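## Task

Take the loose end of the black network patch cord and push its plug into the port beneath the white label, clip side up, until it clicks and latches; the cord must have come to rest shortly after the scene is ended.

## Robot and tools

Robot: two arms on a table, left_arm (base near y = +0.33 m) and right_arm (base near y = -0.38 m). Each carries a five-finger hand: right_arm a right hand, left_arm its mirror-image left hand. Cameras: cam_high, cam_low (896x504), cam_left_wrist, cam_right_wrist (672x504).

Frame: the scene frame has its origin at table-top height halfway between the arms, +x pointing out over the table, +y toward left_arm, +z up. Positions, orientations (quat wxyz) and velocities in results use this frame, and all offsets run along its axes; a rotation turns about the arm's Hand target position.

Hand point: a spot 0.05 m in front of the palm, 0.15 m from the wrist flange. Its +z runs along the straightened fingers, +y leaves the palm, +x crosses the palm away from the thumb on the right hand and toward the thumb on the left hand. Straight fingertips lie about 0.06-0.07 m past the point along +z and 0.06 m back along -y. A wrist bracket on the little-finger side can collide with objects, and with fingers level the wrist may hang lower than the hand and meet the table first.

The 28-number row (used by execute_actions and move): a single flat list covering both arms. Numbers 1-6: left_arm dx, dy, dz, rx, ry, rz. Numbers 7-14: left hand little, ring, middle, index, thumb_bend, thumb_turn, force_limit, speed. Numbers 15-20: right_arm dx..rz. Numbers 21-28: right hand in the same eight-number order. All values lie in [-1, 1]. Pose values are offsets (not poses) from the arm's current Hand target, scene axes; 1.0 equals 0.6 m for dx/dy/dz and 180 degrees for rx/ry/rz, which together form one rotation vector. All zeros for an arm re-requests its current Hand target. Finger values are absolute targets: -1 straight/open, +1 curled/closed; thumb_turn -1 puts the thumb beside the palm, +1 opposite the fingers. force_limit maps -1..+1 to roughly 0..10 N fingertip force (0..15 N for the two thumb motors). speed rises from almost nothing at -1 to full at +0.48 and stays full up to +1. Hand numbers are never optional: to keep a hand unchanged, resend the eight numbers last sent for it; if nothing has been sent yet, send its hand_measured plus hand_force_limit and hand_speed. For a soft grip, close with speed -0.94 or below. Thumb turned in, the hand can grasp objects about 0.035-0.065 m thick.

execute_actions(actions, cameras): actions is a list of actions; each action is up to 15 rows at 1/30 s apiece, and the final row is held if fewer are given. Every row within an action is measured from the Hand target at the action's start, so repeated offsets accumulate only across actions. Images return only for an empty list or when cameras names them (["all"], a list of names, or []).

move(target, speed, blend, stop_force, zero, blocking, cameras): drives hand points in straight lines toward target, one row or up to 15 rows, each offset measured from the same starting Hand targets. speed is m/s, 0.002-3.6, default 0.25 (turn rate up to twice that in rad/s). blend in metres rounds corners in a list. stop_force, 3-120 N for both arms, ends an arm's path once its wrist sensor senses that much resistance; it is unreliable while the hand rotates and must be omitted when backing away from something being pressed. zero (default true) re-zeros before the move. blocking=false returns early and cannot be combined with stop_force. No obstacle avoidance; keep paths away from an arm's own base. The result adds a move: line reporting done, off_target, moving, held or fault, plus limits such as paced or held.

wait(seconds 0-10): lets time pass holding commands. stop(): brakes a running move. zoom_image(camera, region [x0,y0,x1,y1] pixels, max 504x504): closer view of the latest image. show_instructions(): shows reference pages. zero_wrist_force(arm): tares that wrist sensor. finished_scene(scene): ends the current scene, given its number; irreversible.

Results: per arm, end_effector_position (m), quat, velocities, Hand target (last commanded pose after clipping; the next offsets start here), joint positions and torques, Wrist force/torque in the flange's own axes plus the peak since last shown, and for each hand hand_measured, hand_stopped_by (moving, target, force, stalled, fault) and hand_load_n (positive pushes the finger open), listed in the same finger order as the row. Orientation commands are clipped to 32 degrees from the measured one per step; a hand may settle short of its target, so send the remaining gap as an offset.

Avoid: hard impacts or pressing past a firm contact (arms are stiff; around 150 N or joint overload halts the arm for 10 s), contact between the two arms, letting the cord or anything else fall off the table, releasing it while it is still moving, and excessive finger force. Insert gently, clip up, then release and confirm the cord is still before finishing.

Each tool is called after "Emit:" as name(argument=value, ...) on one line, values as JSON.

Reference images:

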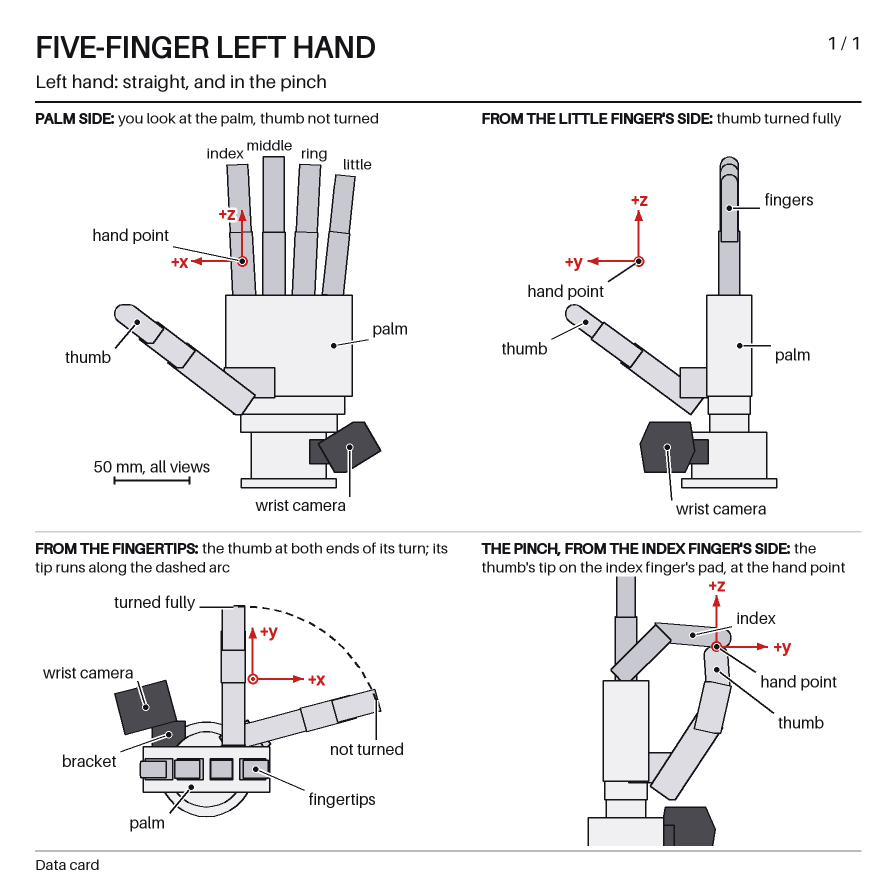

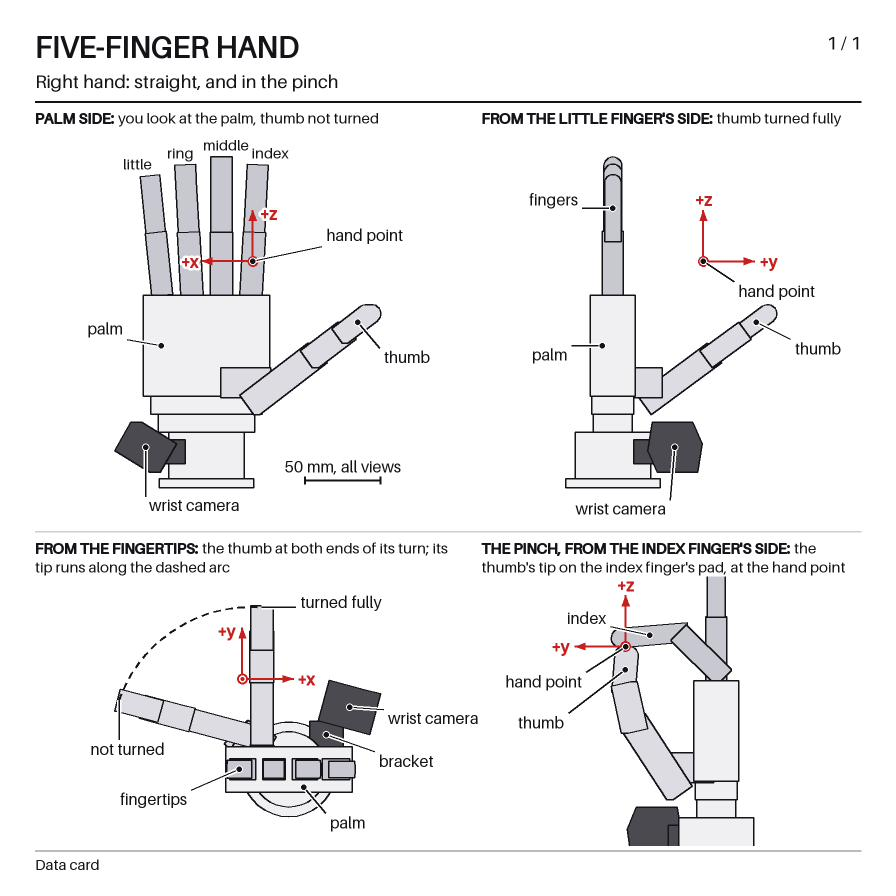

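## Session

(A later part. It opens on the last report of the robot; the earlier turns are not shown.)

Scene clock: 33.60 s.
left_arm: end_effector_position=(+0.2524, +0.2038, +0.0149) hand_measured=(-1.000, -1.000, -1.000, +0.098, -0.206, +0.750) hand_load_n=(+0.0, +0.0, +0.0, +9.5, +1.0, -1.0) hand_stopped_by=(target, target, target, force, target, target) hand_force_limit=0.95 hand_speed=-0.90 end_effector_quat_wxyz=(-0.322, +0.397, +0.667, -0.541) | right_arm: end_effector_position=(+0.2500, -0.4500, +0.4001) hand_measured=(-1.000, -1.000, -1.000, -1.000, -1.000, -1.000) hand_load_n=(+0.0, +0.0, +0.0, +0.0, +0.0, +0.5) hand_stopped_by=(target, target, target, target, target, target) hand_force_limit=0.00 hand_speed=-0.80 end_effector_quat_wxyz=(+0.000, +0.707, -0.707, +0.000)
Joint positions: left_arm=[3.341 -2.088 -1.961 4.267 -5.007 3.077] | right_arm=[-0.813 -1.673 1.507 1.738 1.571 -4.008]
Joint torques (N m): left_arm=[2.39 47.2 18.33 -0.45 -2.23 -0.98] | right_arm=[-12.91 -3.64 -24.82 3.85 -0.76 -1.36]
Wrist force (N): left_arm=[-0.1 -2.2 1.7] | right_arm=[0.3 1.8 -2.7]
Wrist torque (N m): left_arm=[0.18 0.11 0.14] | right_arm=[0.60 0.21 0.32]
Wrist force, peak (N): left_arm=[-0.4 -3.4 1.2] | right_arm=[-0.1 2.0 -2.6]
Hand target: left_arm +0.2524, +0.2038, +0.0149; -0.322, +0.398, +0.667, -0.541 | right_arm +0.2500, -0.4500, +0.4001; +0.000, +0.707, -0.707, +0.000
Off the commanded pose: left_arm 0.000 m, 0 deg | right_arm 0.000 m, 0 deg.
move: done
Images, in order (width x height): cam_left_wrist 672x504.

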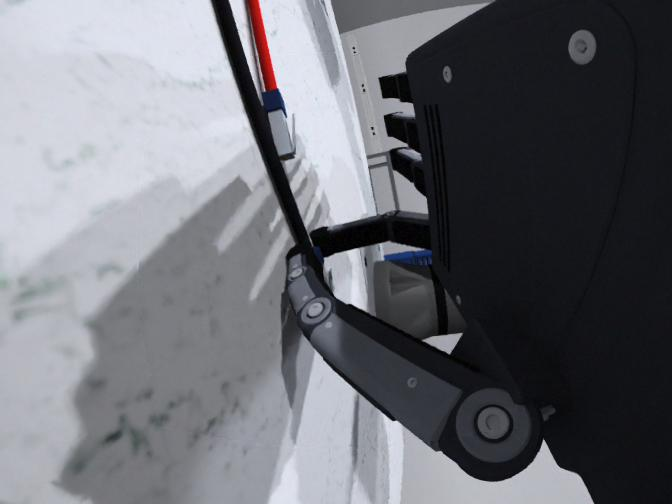

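Emit:
move(target=[[0,0,0.06,0,0,0,-1,-1,-1,0.75,-0.205,0.75,0.95,-0.9,0,0,0,0,0,0,-1,-1,-1,-1,-1,-1,0,-0.8],[0.246,-0.473,0.575,0,0,0,-1,-1,-1,0.75,-0.205,0.75,0.95,-0.9,0.353,0.2307,0,0,0,0,-1,-1,-1,-1,-1,-1,0,-0.8]], speed=[0.03,0.2], cameras=["cam_left_wrist","cam_right_wrist"])

Emit:
zoom_image(camera="cam_left_wrist", region=[276, 220, 376, 320])

Emit:
zoom_image(camera="cam_right_wrist", region=[300, 380, 380, 460])

Scene clock: 39.47 s.
left_arm: end_effector_position=(+0.4000, -0.0800, +0.3599) hand_measured=(-1.000, -1.000, -1.000, +0.098, -0.206, +0.750) hand_load_n=(+0.0, +0.0, +0.0, +4.0, +3.0, -1.5) hand_stopped_by=(target, target, target, force, target, target) hand_force_limit=0.95 hand_speed=-0.90 end_effector_quat_wxyz=(-0.322, +0.397, +0.667, -0.541) | right_arm: end_effector_position=(+0.4618, -0.3115, +0.4001) hand_measured=(-1.000, -1.000, -1.000, -1.000, -1.000, -1.000) hand_load_n=(+0.0, +0.0, +0.0, +0.0, +0.0, +0.0) hand_stopped_by=(target, target, target, target, target, target) hand_force_limit=0.00 hand_speed=-0.80 end_effector_quat_wxyz=(+0.000, +0.707, -0.707, +0.000)
Joint positions: left_arm=[2.865 -2.334 -0.56 3.182 -5.469 2.941] | right_arm=[-0.15 -1.149 0.891 1.829 1.57 -3.345]
Joint torques (N m): left_arm=[-11.42 45.58 29.24 -1.87 1.85 1.94] | right_arm=[12.77 -25.46 -25.91 4.38 0.72 1.55]
Wrist force (N): left_arm=[-0.5 0.6 0.7] | right_arm=[0.1 1.5 -2.3]
Wrist torque (N m): left_arm=[0.21 0.13 0.10] | right_arm=[0.56 0.19 0.21]
Wrist force, peak (N): left_arm=[-0.4 -3.6 1.0] | right_arm=[0.3 2.4 -2.6]
Hand target: left_arm +0.4000, -0.0800, +0.3599; -0.322, +0.398, +0.667, -0.541 | right_arm +0.4618, -0.3115, +0.4001; +0.000, +0.707, -0.707, +0.000
Off the commanded pose: left_arm 0.000 m, 0 deg | right_arm 0.000 m, 0 deg.
move: done
Images, in order (width x height): cam_left_wrist 672x504, cam_right_wrist 672x504.

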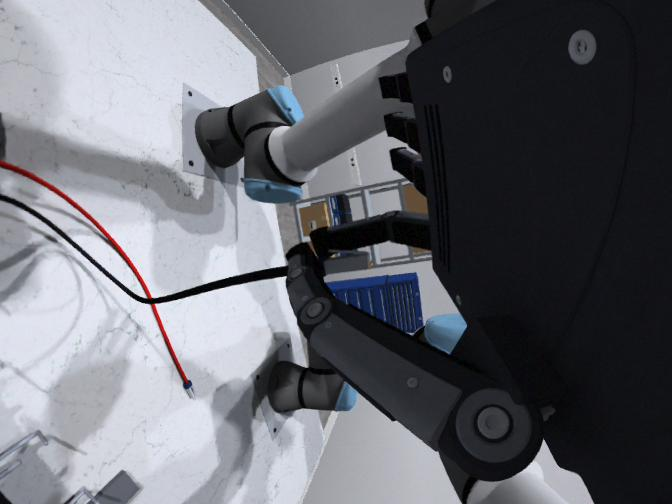

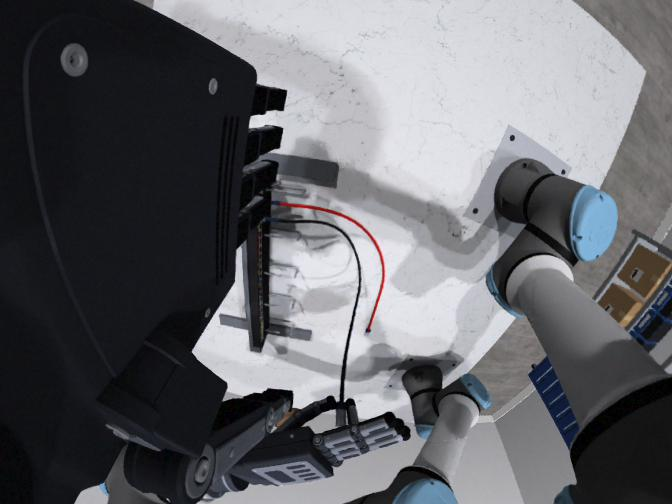

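Scaled by 5.040 from the camera's 672x504 image, which has a finer 960x720 frame.

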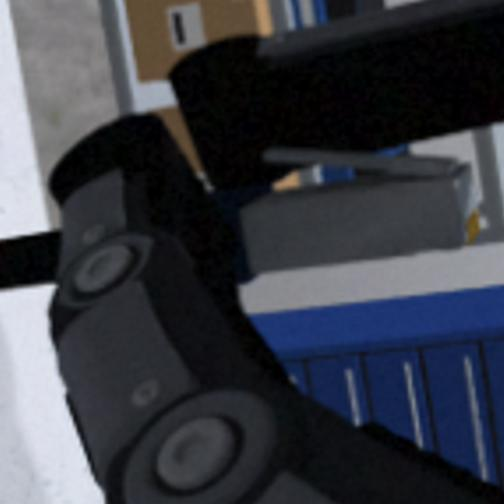

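Scaled by 6.300 from the camera's 672x504 image, which has a finer 960x720 frame.

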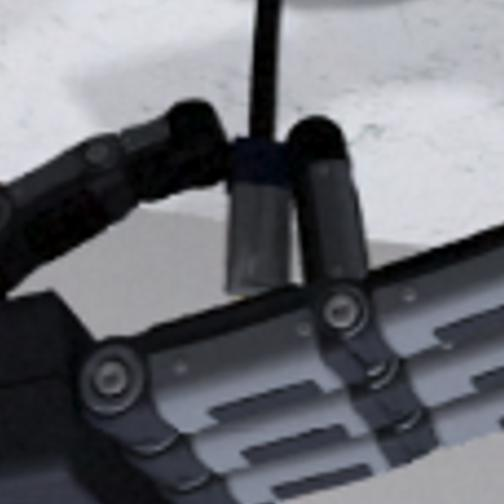

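Emit:
zoom_image(camera="cam_right_wrist", region=[326, 394, 358, 430])

Emit:
zoom_image(camera="cam_left_wrist", region=[312, 250, 348, 300])

Scaled by 14.000 from the camera's 672x504 image, which has a finer 960x720 frame.

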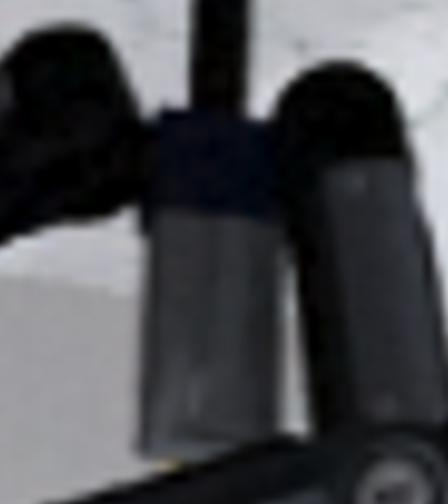

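Scaled by 10.080 from the camera's 672x504 image, which has a finer 960x720 frame.

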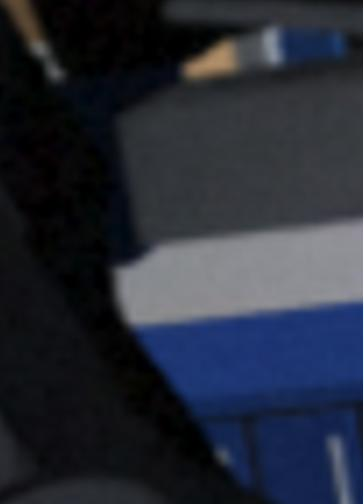

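Emit:
move(target=[-0.246,0.473,-0.505,0,0,0,-1,-1,-1,0.75,-0.205,0.75,0.95,-0.9,0,0,0,0,0,0,-1,-1,-1,-1,-1,-1,0,-0.8], speed=0.2, cameras=["cam_left_wrist"])

Emit:
zoom_image(camera="cam_left_wrist", region=[276, 220, 376, 320])

Scene clock: 43.03 s.
left_arm: end_effector_position=(+0.2525, +0.2037, +0.0570) hand_measured=(-1.000, -1.000, -1.000, +0.098, -0.206, +0.750) hand_load_n=(+0.0, -0.5, +0.0, +0.0, +0.0, +0.0) hand_stopped_by=(target, target, target, force, target, target) hand_force_limit=0.95 hand_speed=-0.90 end_effector_quat_wxyz=(-0.322, +0.398, +0.667, -0.541) | right_arm: end_effector_position=(+0.4618, -0.3115, +0.4001) hand_measured=(-1.000, -1.000, -1.000, -1.000, -1.000, -1.000) hand_load_n=(+0.0, +0.0, +0.0, +0.0, +0.0, +0.0) hand_stopped_by=(target, target, target, target, target, target) hand_force_limit=0.00 hand_speed=-0.80 end_effector_quat_wxyz=(+0.000, +0.707, -0.707, +0.000)
Joint positions: left_arm=[3.341 -2.008 -1.939 4.164 -5.007 3.077] | right_arm=[-0.15 -1.149 0.891 1.829 1.57 -3.345]
Joint torques (N m): left_arm=[10.22 26.74 5.1 0.94 2.24 2.07] | right_arm=[12.38 -27.62 -26.12 4.46 0.78 1.52]
Wrist force (N): left_arm=[-0.4 0.5 0.8] | right_arm=[0.1 1.3 -2.2]
Wrist torque (N m): left_arm=[0.18 0.11 -0.06] | right_arm=[0.52 0.20 0.20]
Wrist force, peak (N): left_arm=[-1.8 -0.1 0.5] | right_arm=[0.3 1.8 -2.8]
Hand target: left_arm +0.2524, +0.2038, +0.0569; -0.322, +0.398, +0.667, -0.541 | right_arm +0.4618, -0.3115, +0.4001; +0.000, +0.707, -0.707, +0.000
Off the commanded pose: left_arm 0.000 m, 0 deg | right_arm 0.000 m, 0 deg.
move: done
Images, in order (width x height): cam_left_wrist 672x504.

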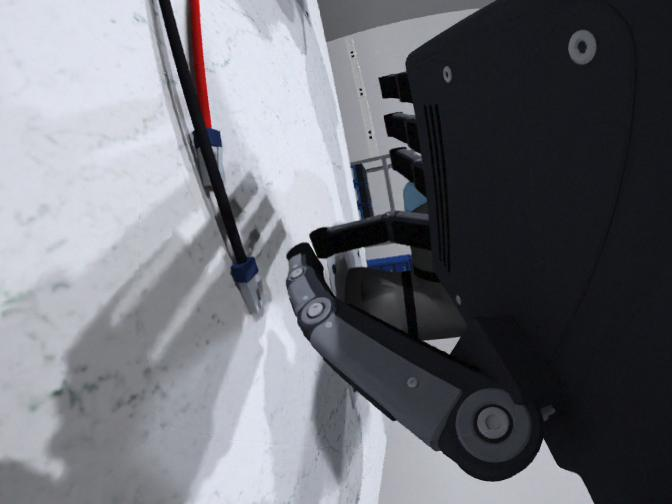

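Scaled by 5.040 from the camera's 672x504 image, which has a finer 960x720 frame.

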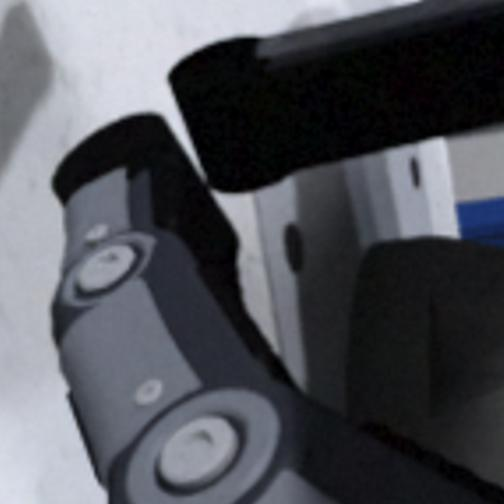

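Emit:
move(target=[[0.0057,0.0012,-0.0,0,0,-0.0472,-1,-1,-1,-0.3,-0.205,0.75,0.95,-0.3,0,0,0,0,0,0,-1,-1,-1,-1,-1,-1,0,-0.8],[0.0057,0.0012,-0.0617,0,0,-0.0472,-1,-1,-1,-0.3,-0.205,0.75,0.95,-0.3,0,0,0,0,0,0,-1,-1,-1,-1,-1,-1,0,-0.8]], speed=0.06, cameras=["cam_left_wrist"])

Emit:
zoom_image(camera="cam_left_wrist", region=[276, 220, 376, 320])

Scene clock: 46.13 s.
left_arm: end_effector_position=(+0.2558, +0.2045, +0.0201) hand_measured=(-1.000, -1.000, -1.000, -0.300, -0.206, +0.750) hand_load_n=(+0.0, +0.0, +0.0, +0.0, +0.0, +0.0) hand_stopped_by=(target, target, target, target, target, target) hand_force_limit=0.95 hand_speed=-0.30 end_effector_quat_wxyz=(-0.361, +0.446, +0.636, -0.516) | right_arm: end_effector_position=(+0.4618, -0.3115, +0.4001) hand_measured=(-1.000, -1.000, -1.000, -1.000, -1.000, -1.000) hand_load_n=(+0.0, +0.0, +0.0, +0.0, +0.5, +0.0) hand_stopped_by=(target, target, target, target, target, target) hand_force_limit=0.00 hand_speed=-0.80 end_effector_quat_wxyz=(+0.000, +0.707, -0.707, +0.000)
Joint positions: left_arm=[3.27 -2.106 -1.906 4.225 -4.932 3.095] | right_arm=[-0.15 -1.149 0.891 1.829 1.57 -3.345]
Joint torques (N m): left_arm=[-10.89 29.2 3.72 0.9 1.94 1.57] | right_arm=[12.34 -26.87 -25.03 4.26 0.71 1.39]
Wrist force (N): left_arm=[-0.4 0.3 0.5] | right_arm=[0.1 1.5 -2.2]
Wrist torque (N m): left_arm=[0.19 0.10 -0.07] | right_arm=[0.55 0.19 0.21]
Wrist force, peak (N): left_arm=[-0.4 0.8 0.9] | right_arm=[0.4 1.7 -2.6]
Hand target: left_arm +0.2558, +0.2045, +0.0199; -0.361, +0.446, +0.636, -0.516 | right_arm +0.4618, -0.3115, +0.4001; +0.000, +0.707, -0.707, +0.000
Off the commanded pose: left_arm 0.000 m, 0 deg | right_arm 0.000 m, 0 deg.
move: done
Images, in order (width x height): cam_left_wrist 672x504.

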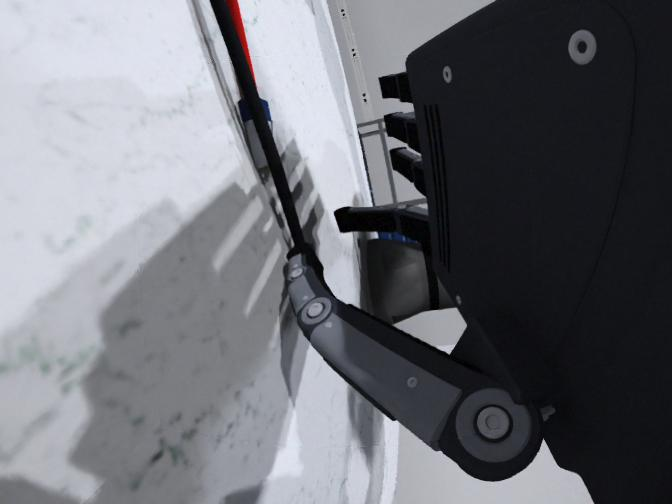

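Scaled by 5.040 from the camera's 672x504 image, which has a finer 960x720 frame.

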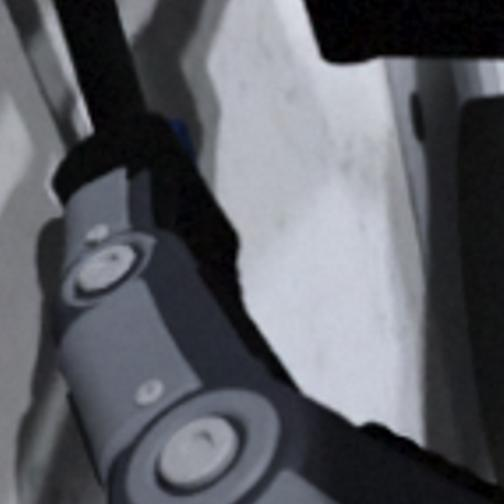

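Emit:
move(target=[0,0,-0.0145,0,0,0,-1,-1,-1,-0.3,-0.205,0.75,0.95,-0.3,0,0,0,0,0,0,-1,-1,-1,-1,-1,-1,0,-0.8], speed=0.006, stop_force=3, cameras=["cam_left_wrist"])

Emit:
zoom_image(camera="cam_left_wrist", region=[276, 220, 376, 320])

Scene clock: 48.30 s.
left_arm: end_effector_position=(+0.2558, +0.2045, +0.0143) hand_measured=(-1.000, -1.000, -1.000, -0.300, -0.206, +0.750) hand_load_n=(+0.0, +0.0, +0.0, +0.0, -2.5, +0.0) hand_stopped_by=(target, target, target, target, target, target) hand_force_limit=0.95 hand_speed=-0.30 end_effector_quat_wxyz=(-0.361, +0.446, +0.636, -0.516) | right_arm: end_effector_position=(+0.4618, -0.3115, +0.4001) hand_measured=(-1.000, -1.000, -1.000, -1.000, -1.000, -1.000) hand_load_n=(+0.0, +0.5, +0.0, +0.0, +0.0, +0.0) hand_stopped_by=(target, target, target, target, target, target) hand_force_limit=0.00 hand_speed=-0.80 end_effector_quat_wxyz=(+0.000, +0.707, -0.707, +0.000)
Joint positions: left_arm=[3.27 -2.117 -1.908 4.239 -4.932 3.095] | right_arm=[-0.15 -1.149 0.891 1.829 1.57 -3.345]
Joint torques (N m): left_arm=[-11.27 48.53 17.12 -2.26 1.38 -0.4] | right_arm=[12 -26.73 -25.01 4.41 0.68 1.5]
Wrist force (N): left_arm=[-0.5 -2.5 -1.6] | right_arm=[0.2 1.6 -2.0]
Wrist torque (N m): left_arm=[0.15 0.10 -0.06] | right_arm=[0.55 0.18 0.22]
Wrist force, peak (N): left_arm=[-0.4 -4.5 -3.1] | right_arm=[-0.1 2.0 -2.5]
Hand target: left_arm +0.2558, +0.2045, +0.0143; -0.361, +0.446, +0.636, -0.516 (not the last commanded pose) | right_arm +0.4618, -0.3115, +0.4001; +0.000, +0.707, -0.707, +0.000
Off the commanded pose: left_arm 0.003 m, 0 deg | right_arm 0.000 m, 0 deg.
move: contact (left_arm)
Images, in order (width x height): cam_left_wrist 672x504.

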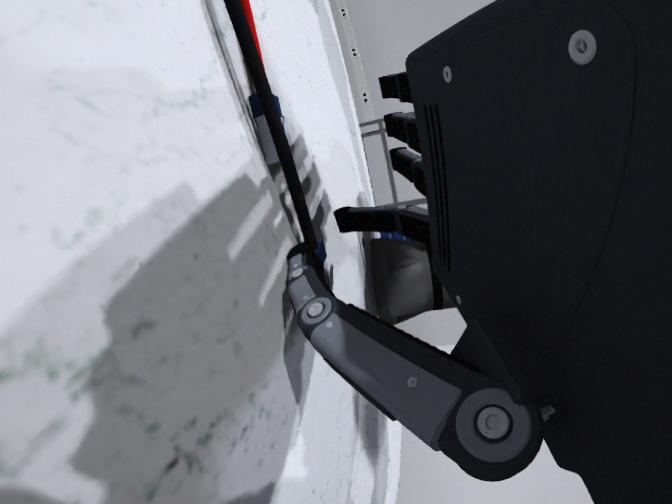

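Scaled by 5.040 from the camera's 672x504 image, which has a finer 960x720 frame.

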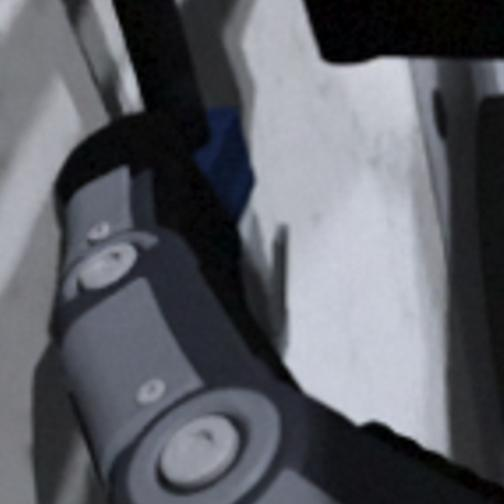

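Emit:
move(target=[0,0,0.0006,0,0,0,-1,-1,-1,0.75,-0.205,0.75,1.0,-0.9,0,0,0,0,0,0,-1,-1,-1,-1,-1,-1,0,-0.8], speed=0.006)

Emit:
move(target=[0,0,0,0,0,0,-1,-1,-1,0.75,0.0,0.75,0.6,-0.9,0,0,0,0,0,0,-1,-1,-1,-1,-1,-1,0,-0.8], speed=0.006, cameras=["cam_left_wrist"])

Emit:
zoom_image(camera="cam_left_wrist", region=[276, 220, 376, 320])

Scene clock: 50.13 s.
left_arm: end_effector_position=(+0.2558, +0.2045, +0.0147) hand_measured=(-1.000, -1.000, -1.000, +0.098, -0.206, +0.750) hand_load_n=(+0.0, -0.5, +0.0, +12.5, +2.5, -2.0) hand_stopped_by=(target, target, target, force, target, target) hand_force_limit=1.00 hand_speed=-0.90 end_effector_quat_wxyz=(-0.362, +0.446, +0.636, -0.516) | right_arm: end_effector_position=(+0.4618, -0.3115, +0.4001) hand_measured=(-1.000, -1.000, -1.000, -1.000, -1.000, -1.000) hand_load_n=(+0.0, +0.0, +0.0, +0.0, +0.0, +0.0) hand_stopped_by=(target, target, target, target, target, target) hand_force_limit=0.00 hand_speed=-0.80 end_effector_quat_wxyz=(+0.000, +0.707, -0.707, +0.000)
Joint positions: left_arm=[3.27 -2.117 -1.908 4.238 -4.932 3.095] | right_arm=[-0.15 -1.149 0.891 1.829 1.57 -3.345]
Joint torques (N m): left_arm=[-11.26 48.4 19.19 -0.47 1.52 -0.48] | right_arm=[12.61 -26.54 -25.09 4.33 0.79 1.4]
Wrist force (N): left_arm=[-0.2 -3.7 0.9] | right_arm=[0.3 1.5 -2.3]
Wrist torque (N m): left_arm=[0.15 0.12 -0.05] | right_arm=[0.56 0.16 0.22]
Wrist force, peak (N): left_arm=[-0.2 -3.7 0.9] | right_arm=[0.0 1.7 -2.8]
Hand target: left_arm +0.2558, +0.2045, +0.0146; -0.361, +0.446, +0.636, -0.516 | right_arm +0.4618, -0.3115, +0.4001; +0.000, +0.707, -0.707, +0.000
Off the commanded pose: left_arm 0.000 m, 0 deg | right_arm 0.000 m, 0 deg.
move: done

Scene clock: 50.80 s.
left_arm: end_effector_position=(+0.2558, +0.2045, +0.0146) hand_measured=(-1.000, -1.000, -1.000, +0.096, -0.152, +0.750) hand_load_n=(+0.0, +0.0, +0.0, +23.0, +11.5, -2.5) hand_stopped_by=(target, target, target, force, force, target) hand_force_limit=0.60 hand_speed=-0.90 end_effector_quat_wxyz=(-0.361, +0.446, +0.636, -0.516) | right_arm: end_effector_position=(+0.4618, -0.3115, +0.4001) hand_measured=(-1.000, -1.000, -1.000, -1.000, -1.000, -1.000) hand_load_n=(+0.0, +0.0, +0.0, +0.0, +0.0, +0.0) hand_stopped_by=(target, target, target, target, target, target) hand_force_limit=0.00 hand_speed=-0.80 end_effector_quat_wxyz=(+0.000, +0.707, -0.707, +0.000)
Joint positions: left_arm=[3.27 -2.117 -1.908 4.238 -4.932 3.095] | right_arm=[-0.15 -1.149 0.891 1.829 1.57 -3.345]
Joint torques (N m): left_arm=[-10.39 47.21 18.99 0.71 1.27 -0.53] | right_arm=[11.81 -26.61 -24.91 4.53 0.75 1.17]
Wrist force (N): left_arm=[-0.2 0.5 0.7] | right_arm=[0.1 1.4 -2.3]
Wrist torque (N m): left_arm=[0.21 0.07 -0.06] | right_arm=[0.54 0.19 0.21]
Wrist force, peak (N): left_arm=[-0.2 -3.3 0.6] | right_arm=[0.1 1.7 -2.5]
Hand target: left_arm +0.2558, +0.2045, +0.0146; -0.361, +0.446, +0.636, -0.516 | right_arm +0.4618, -0.3115, +0.4001; +0.000, +0.707, -0.707, +0.000
Off the commanded pose: left_arm 0.000 m, 0 deg | right_arm 0.000 m, 0 deg.
move: done
Images, in order (width x height): cam_left_wrist 672x504.

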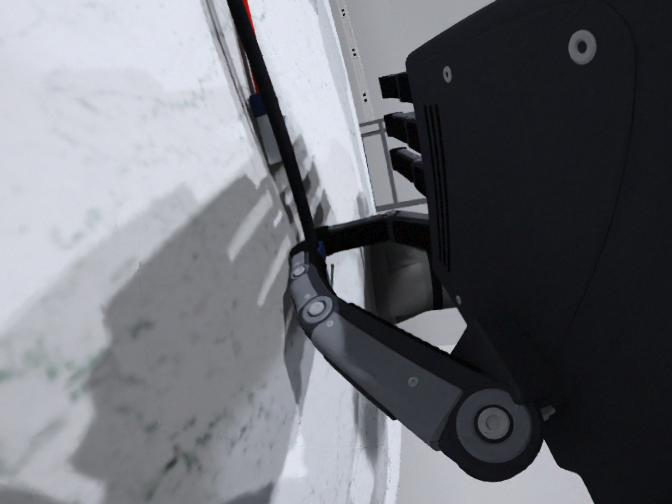

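Scaled by 5.040 from the camera's 672x504 image, which has a finer 960x720 frame.

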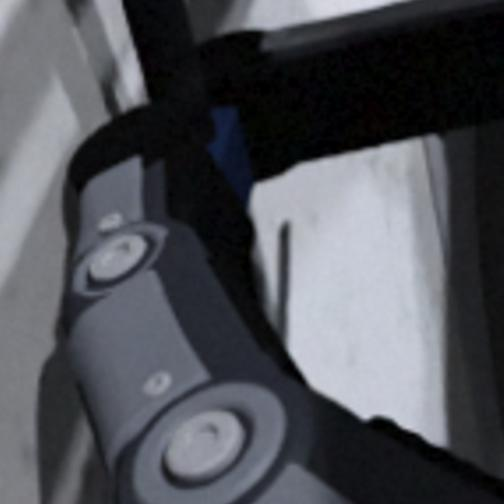

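Emit:
move(target=[[0,0,0.06,0,0,0,-1,-1,-1,0.75,0.0,0.75,0.6,-0.9,0,0,0,0,0,0,-1,-1,-1,-1,-1,-1,0,-0.8]], speed=[0.03], cameras=["cam_left_wrist"])

Emit:
zoom_image(camera="cam_left_wrist", region=[276, 220, 376, 320])

Scene clock: 52.57 s.
left_arm: end_effector_position=(+0.2558, +0.2045, +0.0505) hand_measured=(-1.000, -1.000, -1.000, +0.096, -0.152, +0.750) hand_load_n=(+0.0, +0.0, +0.0, +23.0, +11.5, -2.0) hand_stopped_by=(target, target, target, force, force, target) hand_force_limit=0.60 hand_speed=-0.90 end_effector_quat_wxyz=(-0.361, +0.446, +0.636, -0.516) | right_arm: end_effector_position=(+0.4618, -0.3115, +0.4001) hand_measured=(-1.000, -1.000, -1.000, -1.000, -1.000, -1.000) hand_load_n=(+0.0, +0.0, +0.0, +0.0, +0.0, +0.0) hand_stopped_by=(target, target, target, target, target, target) hand_force_limit=0.00 hand_speed=-0.80 end_effector_quat_wxyz=(+0.000, +0.707, -0.707, +0.000)
Joint positions: left_arm=[3.27 -2.05 -1.89 4.154 -4.932 3.095] | right_arm=[-0.15 -1.149 0.891 1.829 1.57 -3.345]
Joint torques (N m): left_arm=[-10.47 46.42 19.5 -2.33 1.21 -1.06] | right_arm=[11.96 -27.06 -25.06 4.25 0.71 1.14]
Wrist force (N): left_arm=[-0.5 0.7 0.7] | right_arm=[0.1 1.6 -2.1]
Wrist torque (N m): left_arm=[0.20 0.12 -0.09] | right_arm=[0.57 0.20 0.22]
Wrist force, peak (N): left_arm=[-0.4 0.9 0.9] | right_arm=[0.1 1.8 -2.5]
Hand target: left_arm +0.2558, +0.2045, +0.0506; -0.361, +0.446, +0.636, -0.516 | right_arm +0.4618, -0.3115, +0.4001; +0.000, +0.707, -0.707, +0.000
Off the commanded pose: left_arm 0.000 m, 0 deg | right_arm 0.000 m, 0 deg.
move: done
Images, in order (width x height): cam_left_wrist 672x504.

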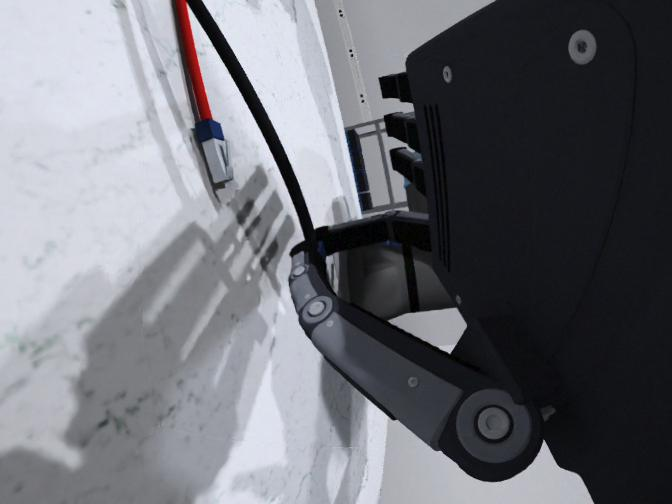

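Scaled by 5.040 from the camera's 672x504 image, which has a finer 960x720 frame.

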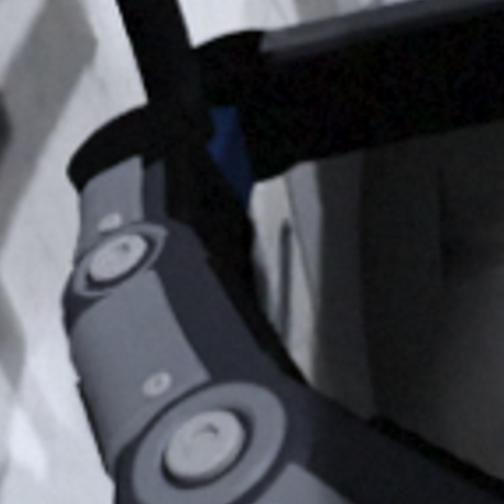

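Emit:
move(target=[0.24,-0.474,0.6,0,0,0,-1,-1,-1,0.75,0.0,0.75,0.6,-0.9,0,0,0,0,0,0,-1,-1,-1,-1,-1,-1,0,-0.8], speed=0.25, cameras=["cam_left_wrist","cam_right_wrist"])

Emit:
zoom_image(camera="cam_left_wrist", region=[276, 220, 376, 320])

Emit:
zoom_image(camera="cam_right_wrist", region=[310, 380, 370, 440])

Scene clock: 55.83 s.
left_arm: end_effector_position=(+0.3983, -0.0792, +0.4095) hand_measured=(-1.000, -1.000, -1.000, +0.096, -0.152, +0.750) hand_load_n=(+0.0, +0.0, +0.0, +23.0, +12.0, -2.5) hand_stopped_by=(target, target, target, force, force, target) hand_force_limit=0.60 hand_speed=-0.90 end_effector_quat_wxyz=(-0.322, +0.433, +0.657, -0.527) | right_arm: end_effector_position=(+0.4618, -0.3115, +0.4001) hand_measured=(-1.000, -1.000, -1.000, -1.000, -1.000, -1.000) hand_load_n=(+0.0, +0.0, +0.0, +0.0, +0.0, +0.0) hand_stopped_by=(target, target, target, target, target, target) hand_force_limit=0.00 hand_speed=-0.80 end_effector_quat_wxyz=(+0.000, +0.707, -0.707, +0.000)
Joint positions: left_arm=[2.848 -2.526 -0.035 2.881 -5.423 2.963] | right_arm=[-0.15 -1.149 0.891 1.829 1.57 -3.345]
Joint torques (N m): left_arm=[10.04 47.57 24.15 -2 -2.5 1.86] | right_arm=[11.74 -27.51 -25.29 4.34 0.88 1.08]
Wrist force (N): left_arm=[-0.7 0.5 0.6] | right_arm=[0.0 1.6 -2.3]
Wrist torque (N m): left_arm=[0.19 0.16 0.09] | right_arm=[0.57 0.21 0.20]
Wrist force, peak (N): left_arm=[0.3 1.4 0.9] | right_arm=[0.1 1.6 -2.8]
Hand target: left_arm +0.3998, -0.0799, +0.4106; -0.361, +0.446, +0.636, -0.516 | right_arm +0.4618, -0.3115, +0.4001; +0.000, +0.707, -0.707, +0.000
Off the commanded pose: left_arm 0.002 m, 5 deg | right_arm 0.000 m, 0 deg.
elbow stopped short (left arm): the move would have taken joint 3 (elbow) straighter than the controller allows.
move: off_target (left_arm)
Images, in order (width x height): cam_left_wrist 672x504, cam_right_wrist 672x504.

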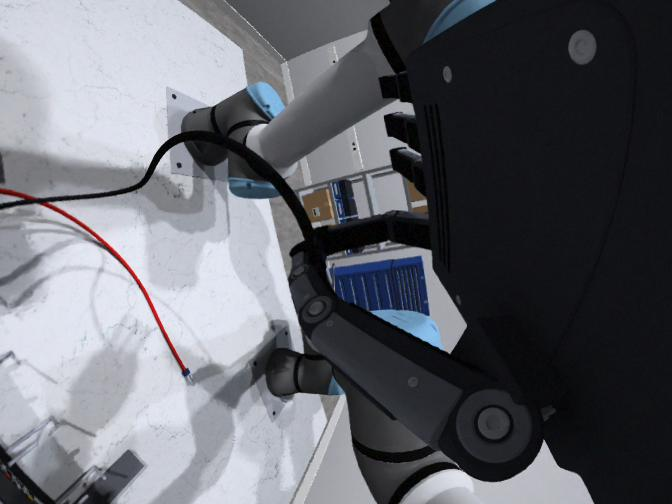

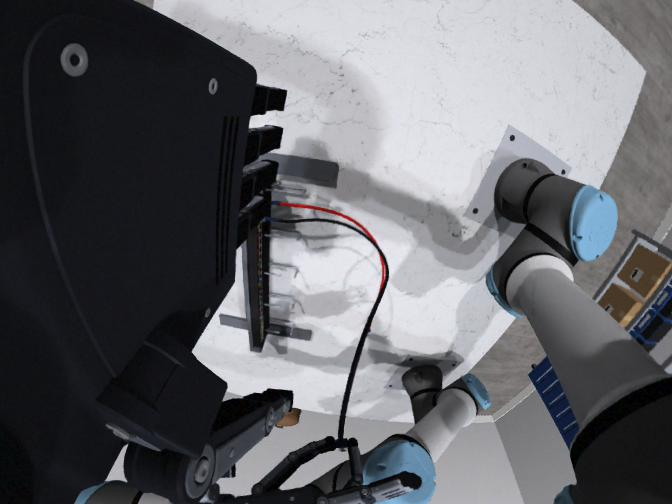

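Scaled by 5.040 from the camera's 672x504 image, which has a finer 960x720 frame.

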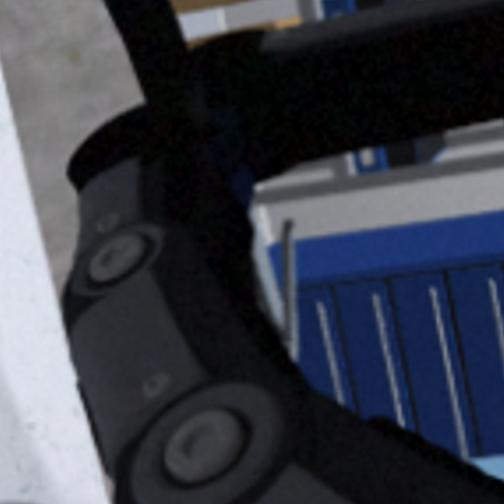

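Scaled by 8.400 from the camera's 672x504 image, which has a finer 960x720 frame.

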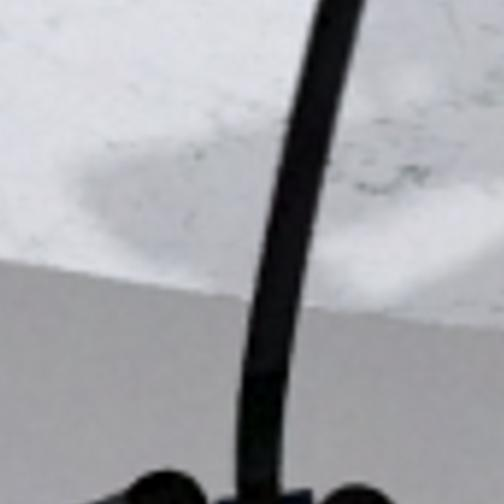

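Emit:
zoom_image(camera="cam_right_wrist", region=[322, 425, 362, 465])

Scaled by 12.600 from the camera's 672x504 image, which has a finer 960x720 frame.

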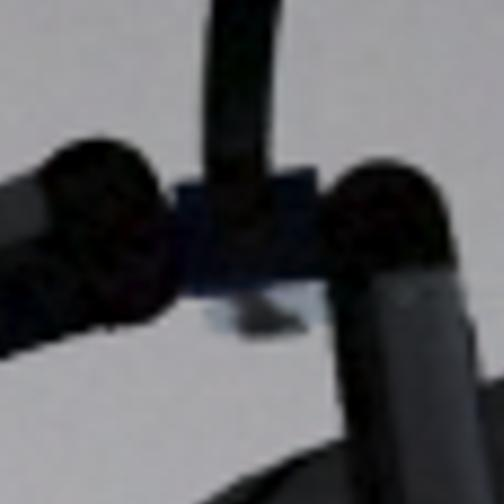

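Emit:
move(target=[[0.0,0.2167,-0.2,0,0,0,-1,-1,-1,0.75,0.0,0.75,0.6,-0.9,-0.353,-0.2307,0,0,0,0,-1,-1,-1,-1,-1,-1,0,-0.8],[0.034,0.2167,-0.2677,0,0,-0.561,-1,-1,-1,0.75,0.0,0.75,0.6,-0.9,-0.353,-0.2307,0,0,0,0,-1,-1,-1,-1,-1,-1,0,-0.8]], speed=[0.25,0.35], blend=0.02, cameras=["cam_high","cam_left_wrist"])

Emit:
zoom_image(camera="cam_left_wrist", region=[276, 220, 376, 320])

Scene clock: 61.53 s.
left_arm: end_effector_position=(+0.4202, +0.0501, +0.2500) hand_measured=(-1.000, -1.000, -1.000, +0.096, -0.152, +0.750) hand_load_n=(+0.0, +0.0, +0.0, +23.0, +12.0, -2.0) hand_stopped_by=(target, target, target, force, force, target) hand_force_limit=0.60 hand_speed=-0.90 end_effector_quat_wxyz=(-0.628, +0.774, +0.061, -0.049) | right_arm: end_effector_position=(+0.2500, -0.4500, +0.4001) hand_measured=(-1.000, -1.000, -1.000, -1.000, -1.000, -1.000) hand_load_n=(+0.0, +0.5, +0.0, +0.0, +0.0, +0.0) hand_stopped_by=(target, target, target, target, target, target) hand_force_limit=0.00 hand_speed=-0.80 end_effector_quat_wxyz=(+0.000, +0.707, -0.707, +0.000)
Joint positions: left_arm=[2.49 -2.192 -1.082 3.557 -3.975 3.335] | right_arm=[-0.813 -1.673 1.507 1.738 1.571 -4.008]
Joint torques (N m): left_arm=[-10.68 60.07 12.19 1.25 2.32 2.26] | right_arm=[-13.44 -25.43 -11.8 4.4 -1.22 -1.56]
Wrist force (N): left_arm=[-0.6 0.5 0.9] | right_arm=[0.1 1.4 -2.3]
Wrist torque (N m): left_arm=[0.15 0.14 -0.10] | right_arm=[0.53 0.23 0.30]
Wrist force, peak (N): left_arm=[-1.6 0.8 0.2] | right_arm=[0.5 2.7 -2.5]
Hand target: left_arm +0.4202, +0.0501, +0.2500; -0.628, +0.774, +0.061, -0.049 | right_arm +0.2500, -0.4500, +0.4001; +0.000, +0.707, -0.707, +0.000
Off the commanded pose: left_arm 0.000 m, 0 deg | right_arm 0.000 m, 0 deg.
move: done
Images, in order (width x height): cam_high 896x504, cam_left_wrist 672x504.

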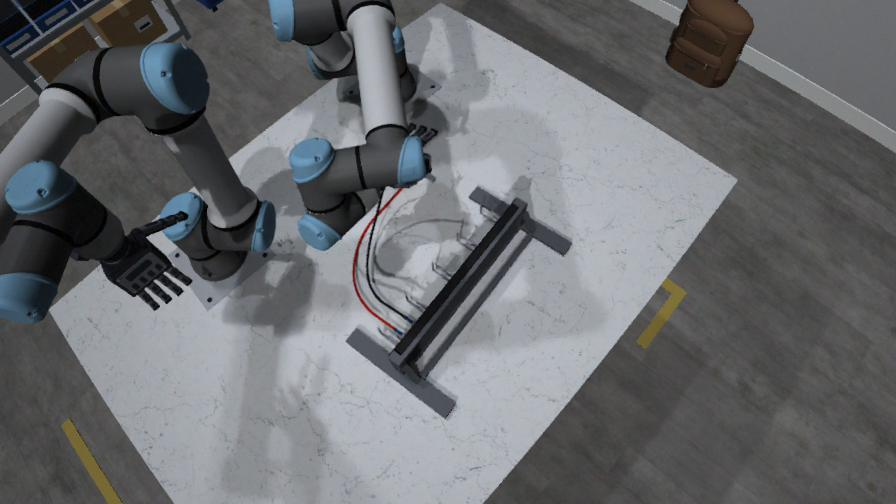

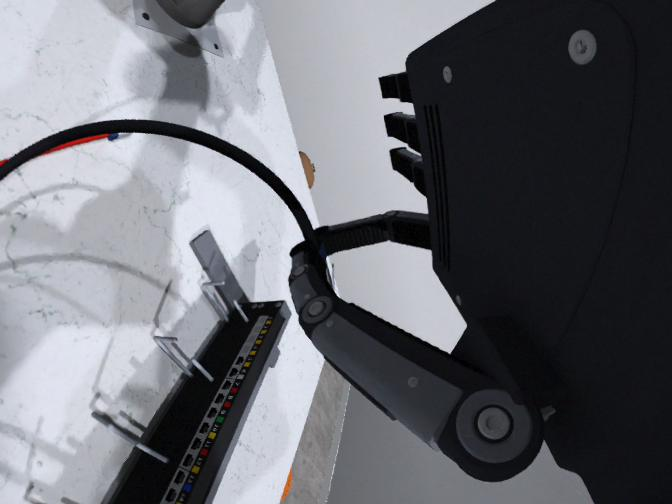

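Scaled by 5.040 from the camera's 672x504 image, which has a finer 960x720 frame.

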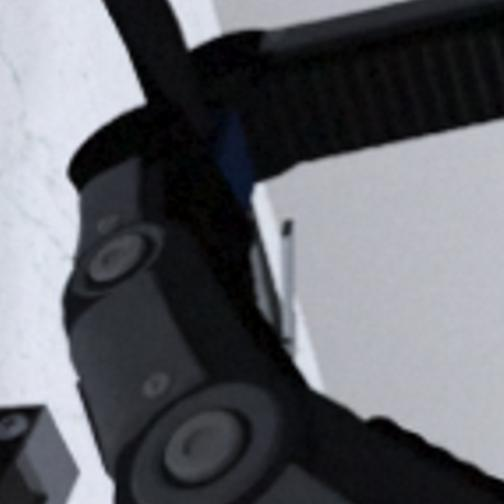

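Emit:
zoom_image(camera="cam_left_wrist", region=[180, 300, 300, 430])

Emit:
zoom_image(camera="cam_left_wrist", region=[130, 370, 250, 500])

Scaled by 3.877 from the camera's 672x504 image, which has a finer 960x720 frame.

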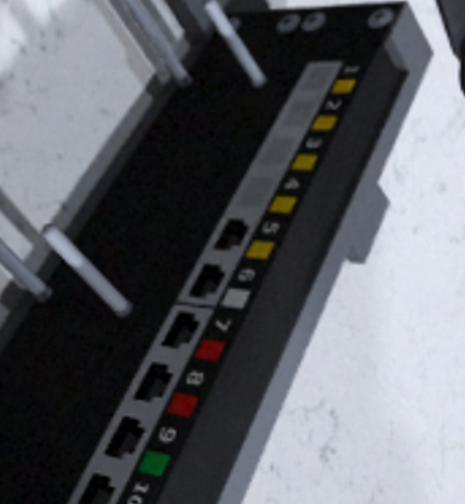

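Scaled by 3.877 from the camera's 672x504 image, which has a finer 960x720 frame.

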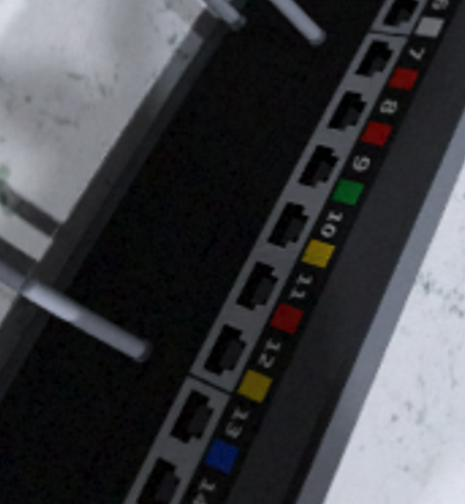

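Emit:
move(target=[[0.083,0.03,-0.2,0,0,0,-1,-1,-1,0.75,0.0,0.75,0.6,-0.9,0,0,0,0,0,0,-1,-1,-1,-1,-1,-1,0,-0.8],[0.1063,0.033,-0.2642,0,0,0,-1,-1,-1,0.75,0.0,0.75,0.6,-0.9,0,0,0,0,0,0,-1,-1,-1,-1,-1,-1,0,-0.8]], speed=[0.15,0.06], blend=0.01, cameras=["cam_left_wrist"])

Emit:
zoom_image(camera="cam_left_wrist", region=[276, 230, 376, 330])

Emit:
zoom_image(camera="cam_left_wrist", region=[280, 320, 380, 450])

Scene clock: 64.40 s.
left_arm: end_effector_position=(+0.4839, +0.0699, +0.0917) hand_measured=(-1.000, -1.000, -1.000, +0.096, -0.152, +0.750) hand_load_n=(+0.0, +0.0, +0.0, +23.0, +12.0, -2.5) hand_stopped_by=(target, target, target, force, force, target) hand_force_limit=0.60 hand_speed=-0.90 end_effector_quat_wxyz=(-0.628, +0.774, +0.061, -0.049) | right_arm: end_effector_position=(+0.2500, -0.4500, +0.4001) hand_measured=(-1.000, -1.000, -1.000, -1.000, -1.000, -1.000) hand_load_n=(+0.0, +0.0, +0.0, +0.0, +0.0, +0.0) hand_stopped_by=(target, target, target, target, target, target) hand_force_limit=0.00 hand_speed=-0.80 end_effector_quat_wxyz=(+0.000, +0.707, -0.707, +0.000)
Joint positions: left_arm=[2.568 -2.374 -1.188 3.867 -3.9 3.367] | right_arm=[-0.813 -1.673 1.507 1.738 1.571 -4.008]
Joint torques (N m): left_arm=[8.74 43.92 24.78 1.16 2.8 1.98] | right_arm=[-14.22 -26.58 -11.84 4.29 -1.59 -1.53]
Wrist force (N): left_arm=[-0.5 0.5 0.8] | right_arm=[0.2 1.7 -2.6]
Wrist torque (N m): left_arm=[0.17 0.13 -0.09] | right_arm=[0.57 0.22 0.31]
Wrist force, peak (N): left_arm=[-0.5 0.9 1.0] | right_arm=[0.3 1.9 -2.7]
Hand target: left_arm +0.4840, +0.0699, +0.0915; -0.628, +0.774, +0.061, -0.049 | right_arm +0.2500, -0.4500, +0.4001; +0.000, +0.707, -0.707, +0.000
Off the commanded pose: left_arm 0.000 m, 0 deg | right_arm 0.000 m, 0 deg.
move: done
Images, in order (width x height): cam_left_wrist 672x504.

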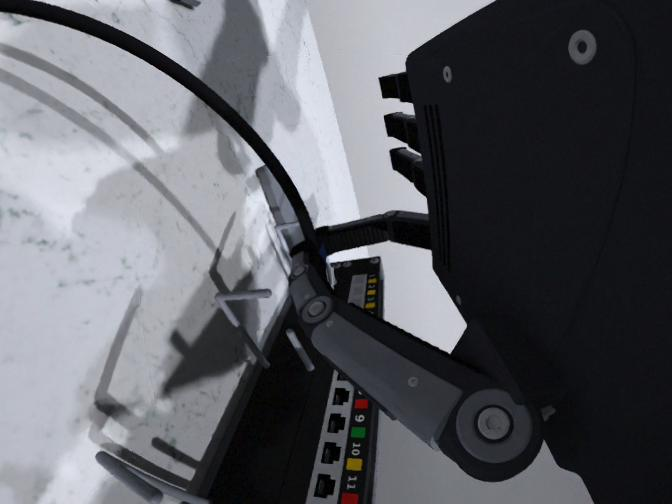

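Scaled by 5.040 from the camera's 672x504 image, which has a finer 960x720 frame.

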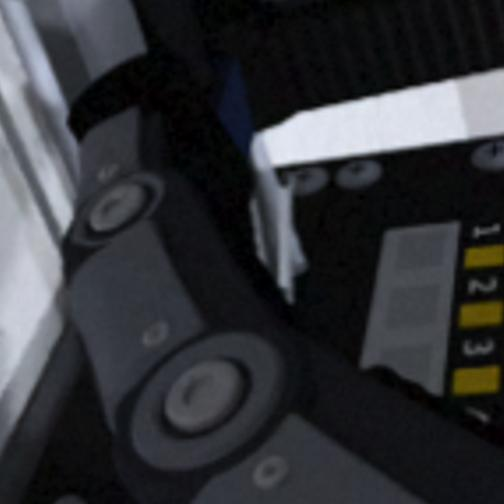

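Scaled by 3.877 from the camera's 672x504 image, which has a finer 960x720 frame.

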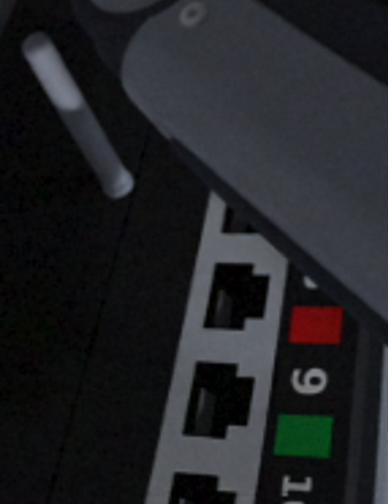

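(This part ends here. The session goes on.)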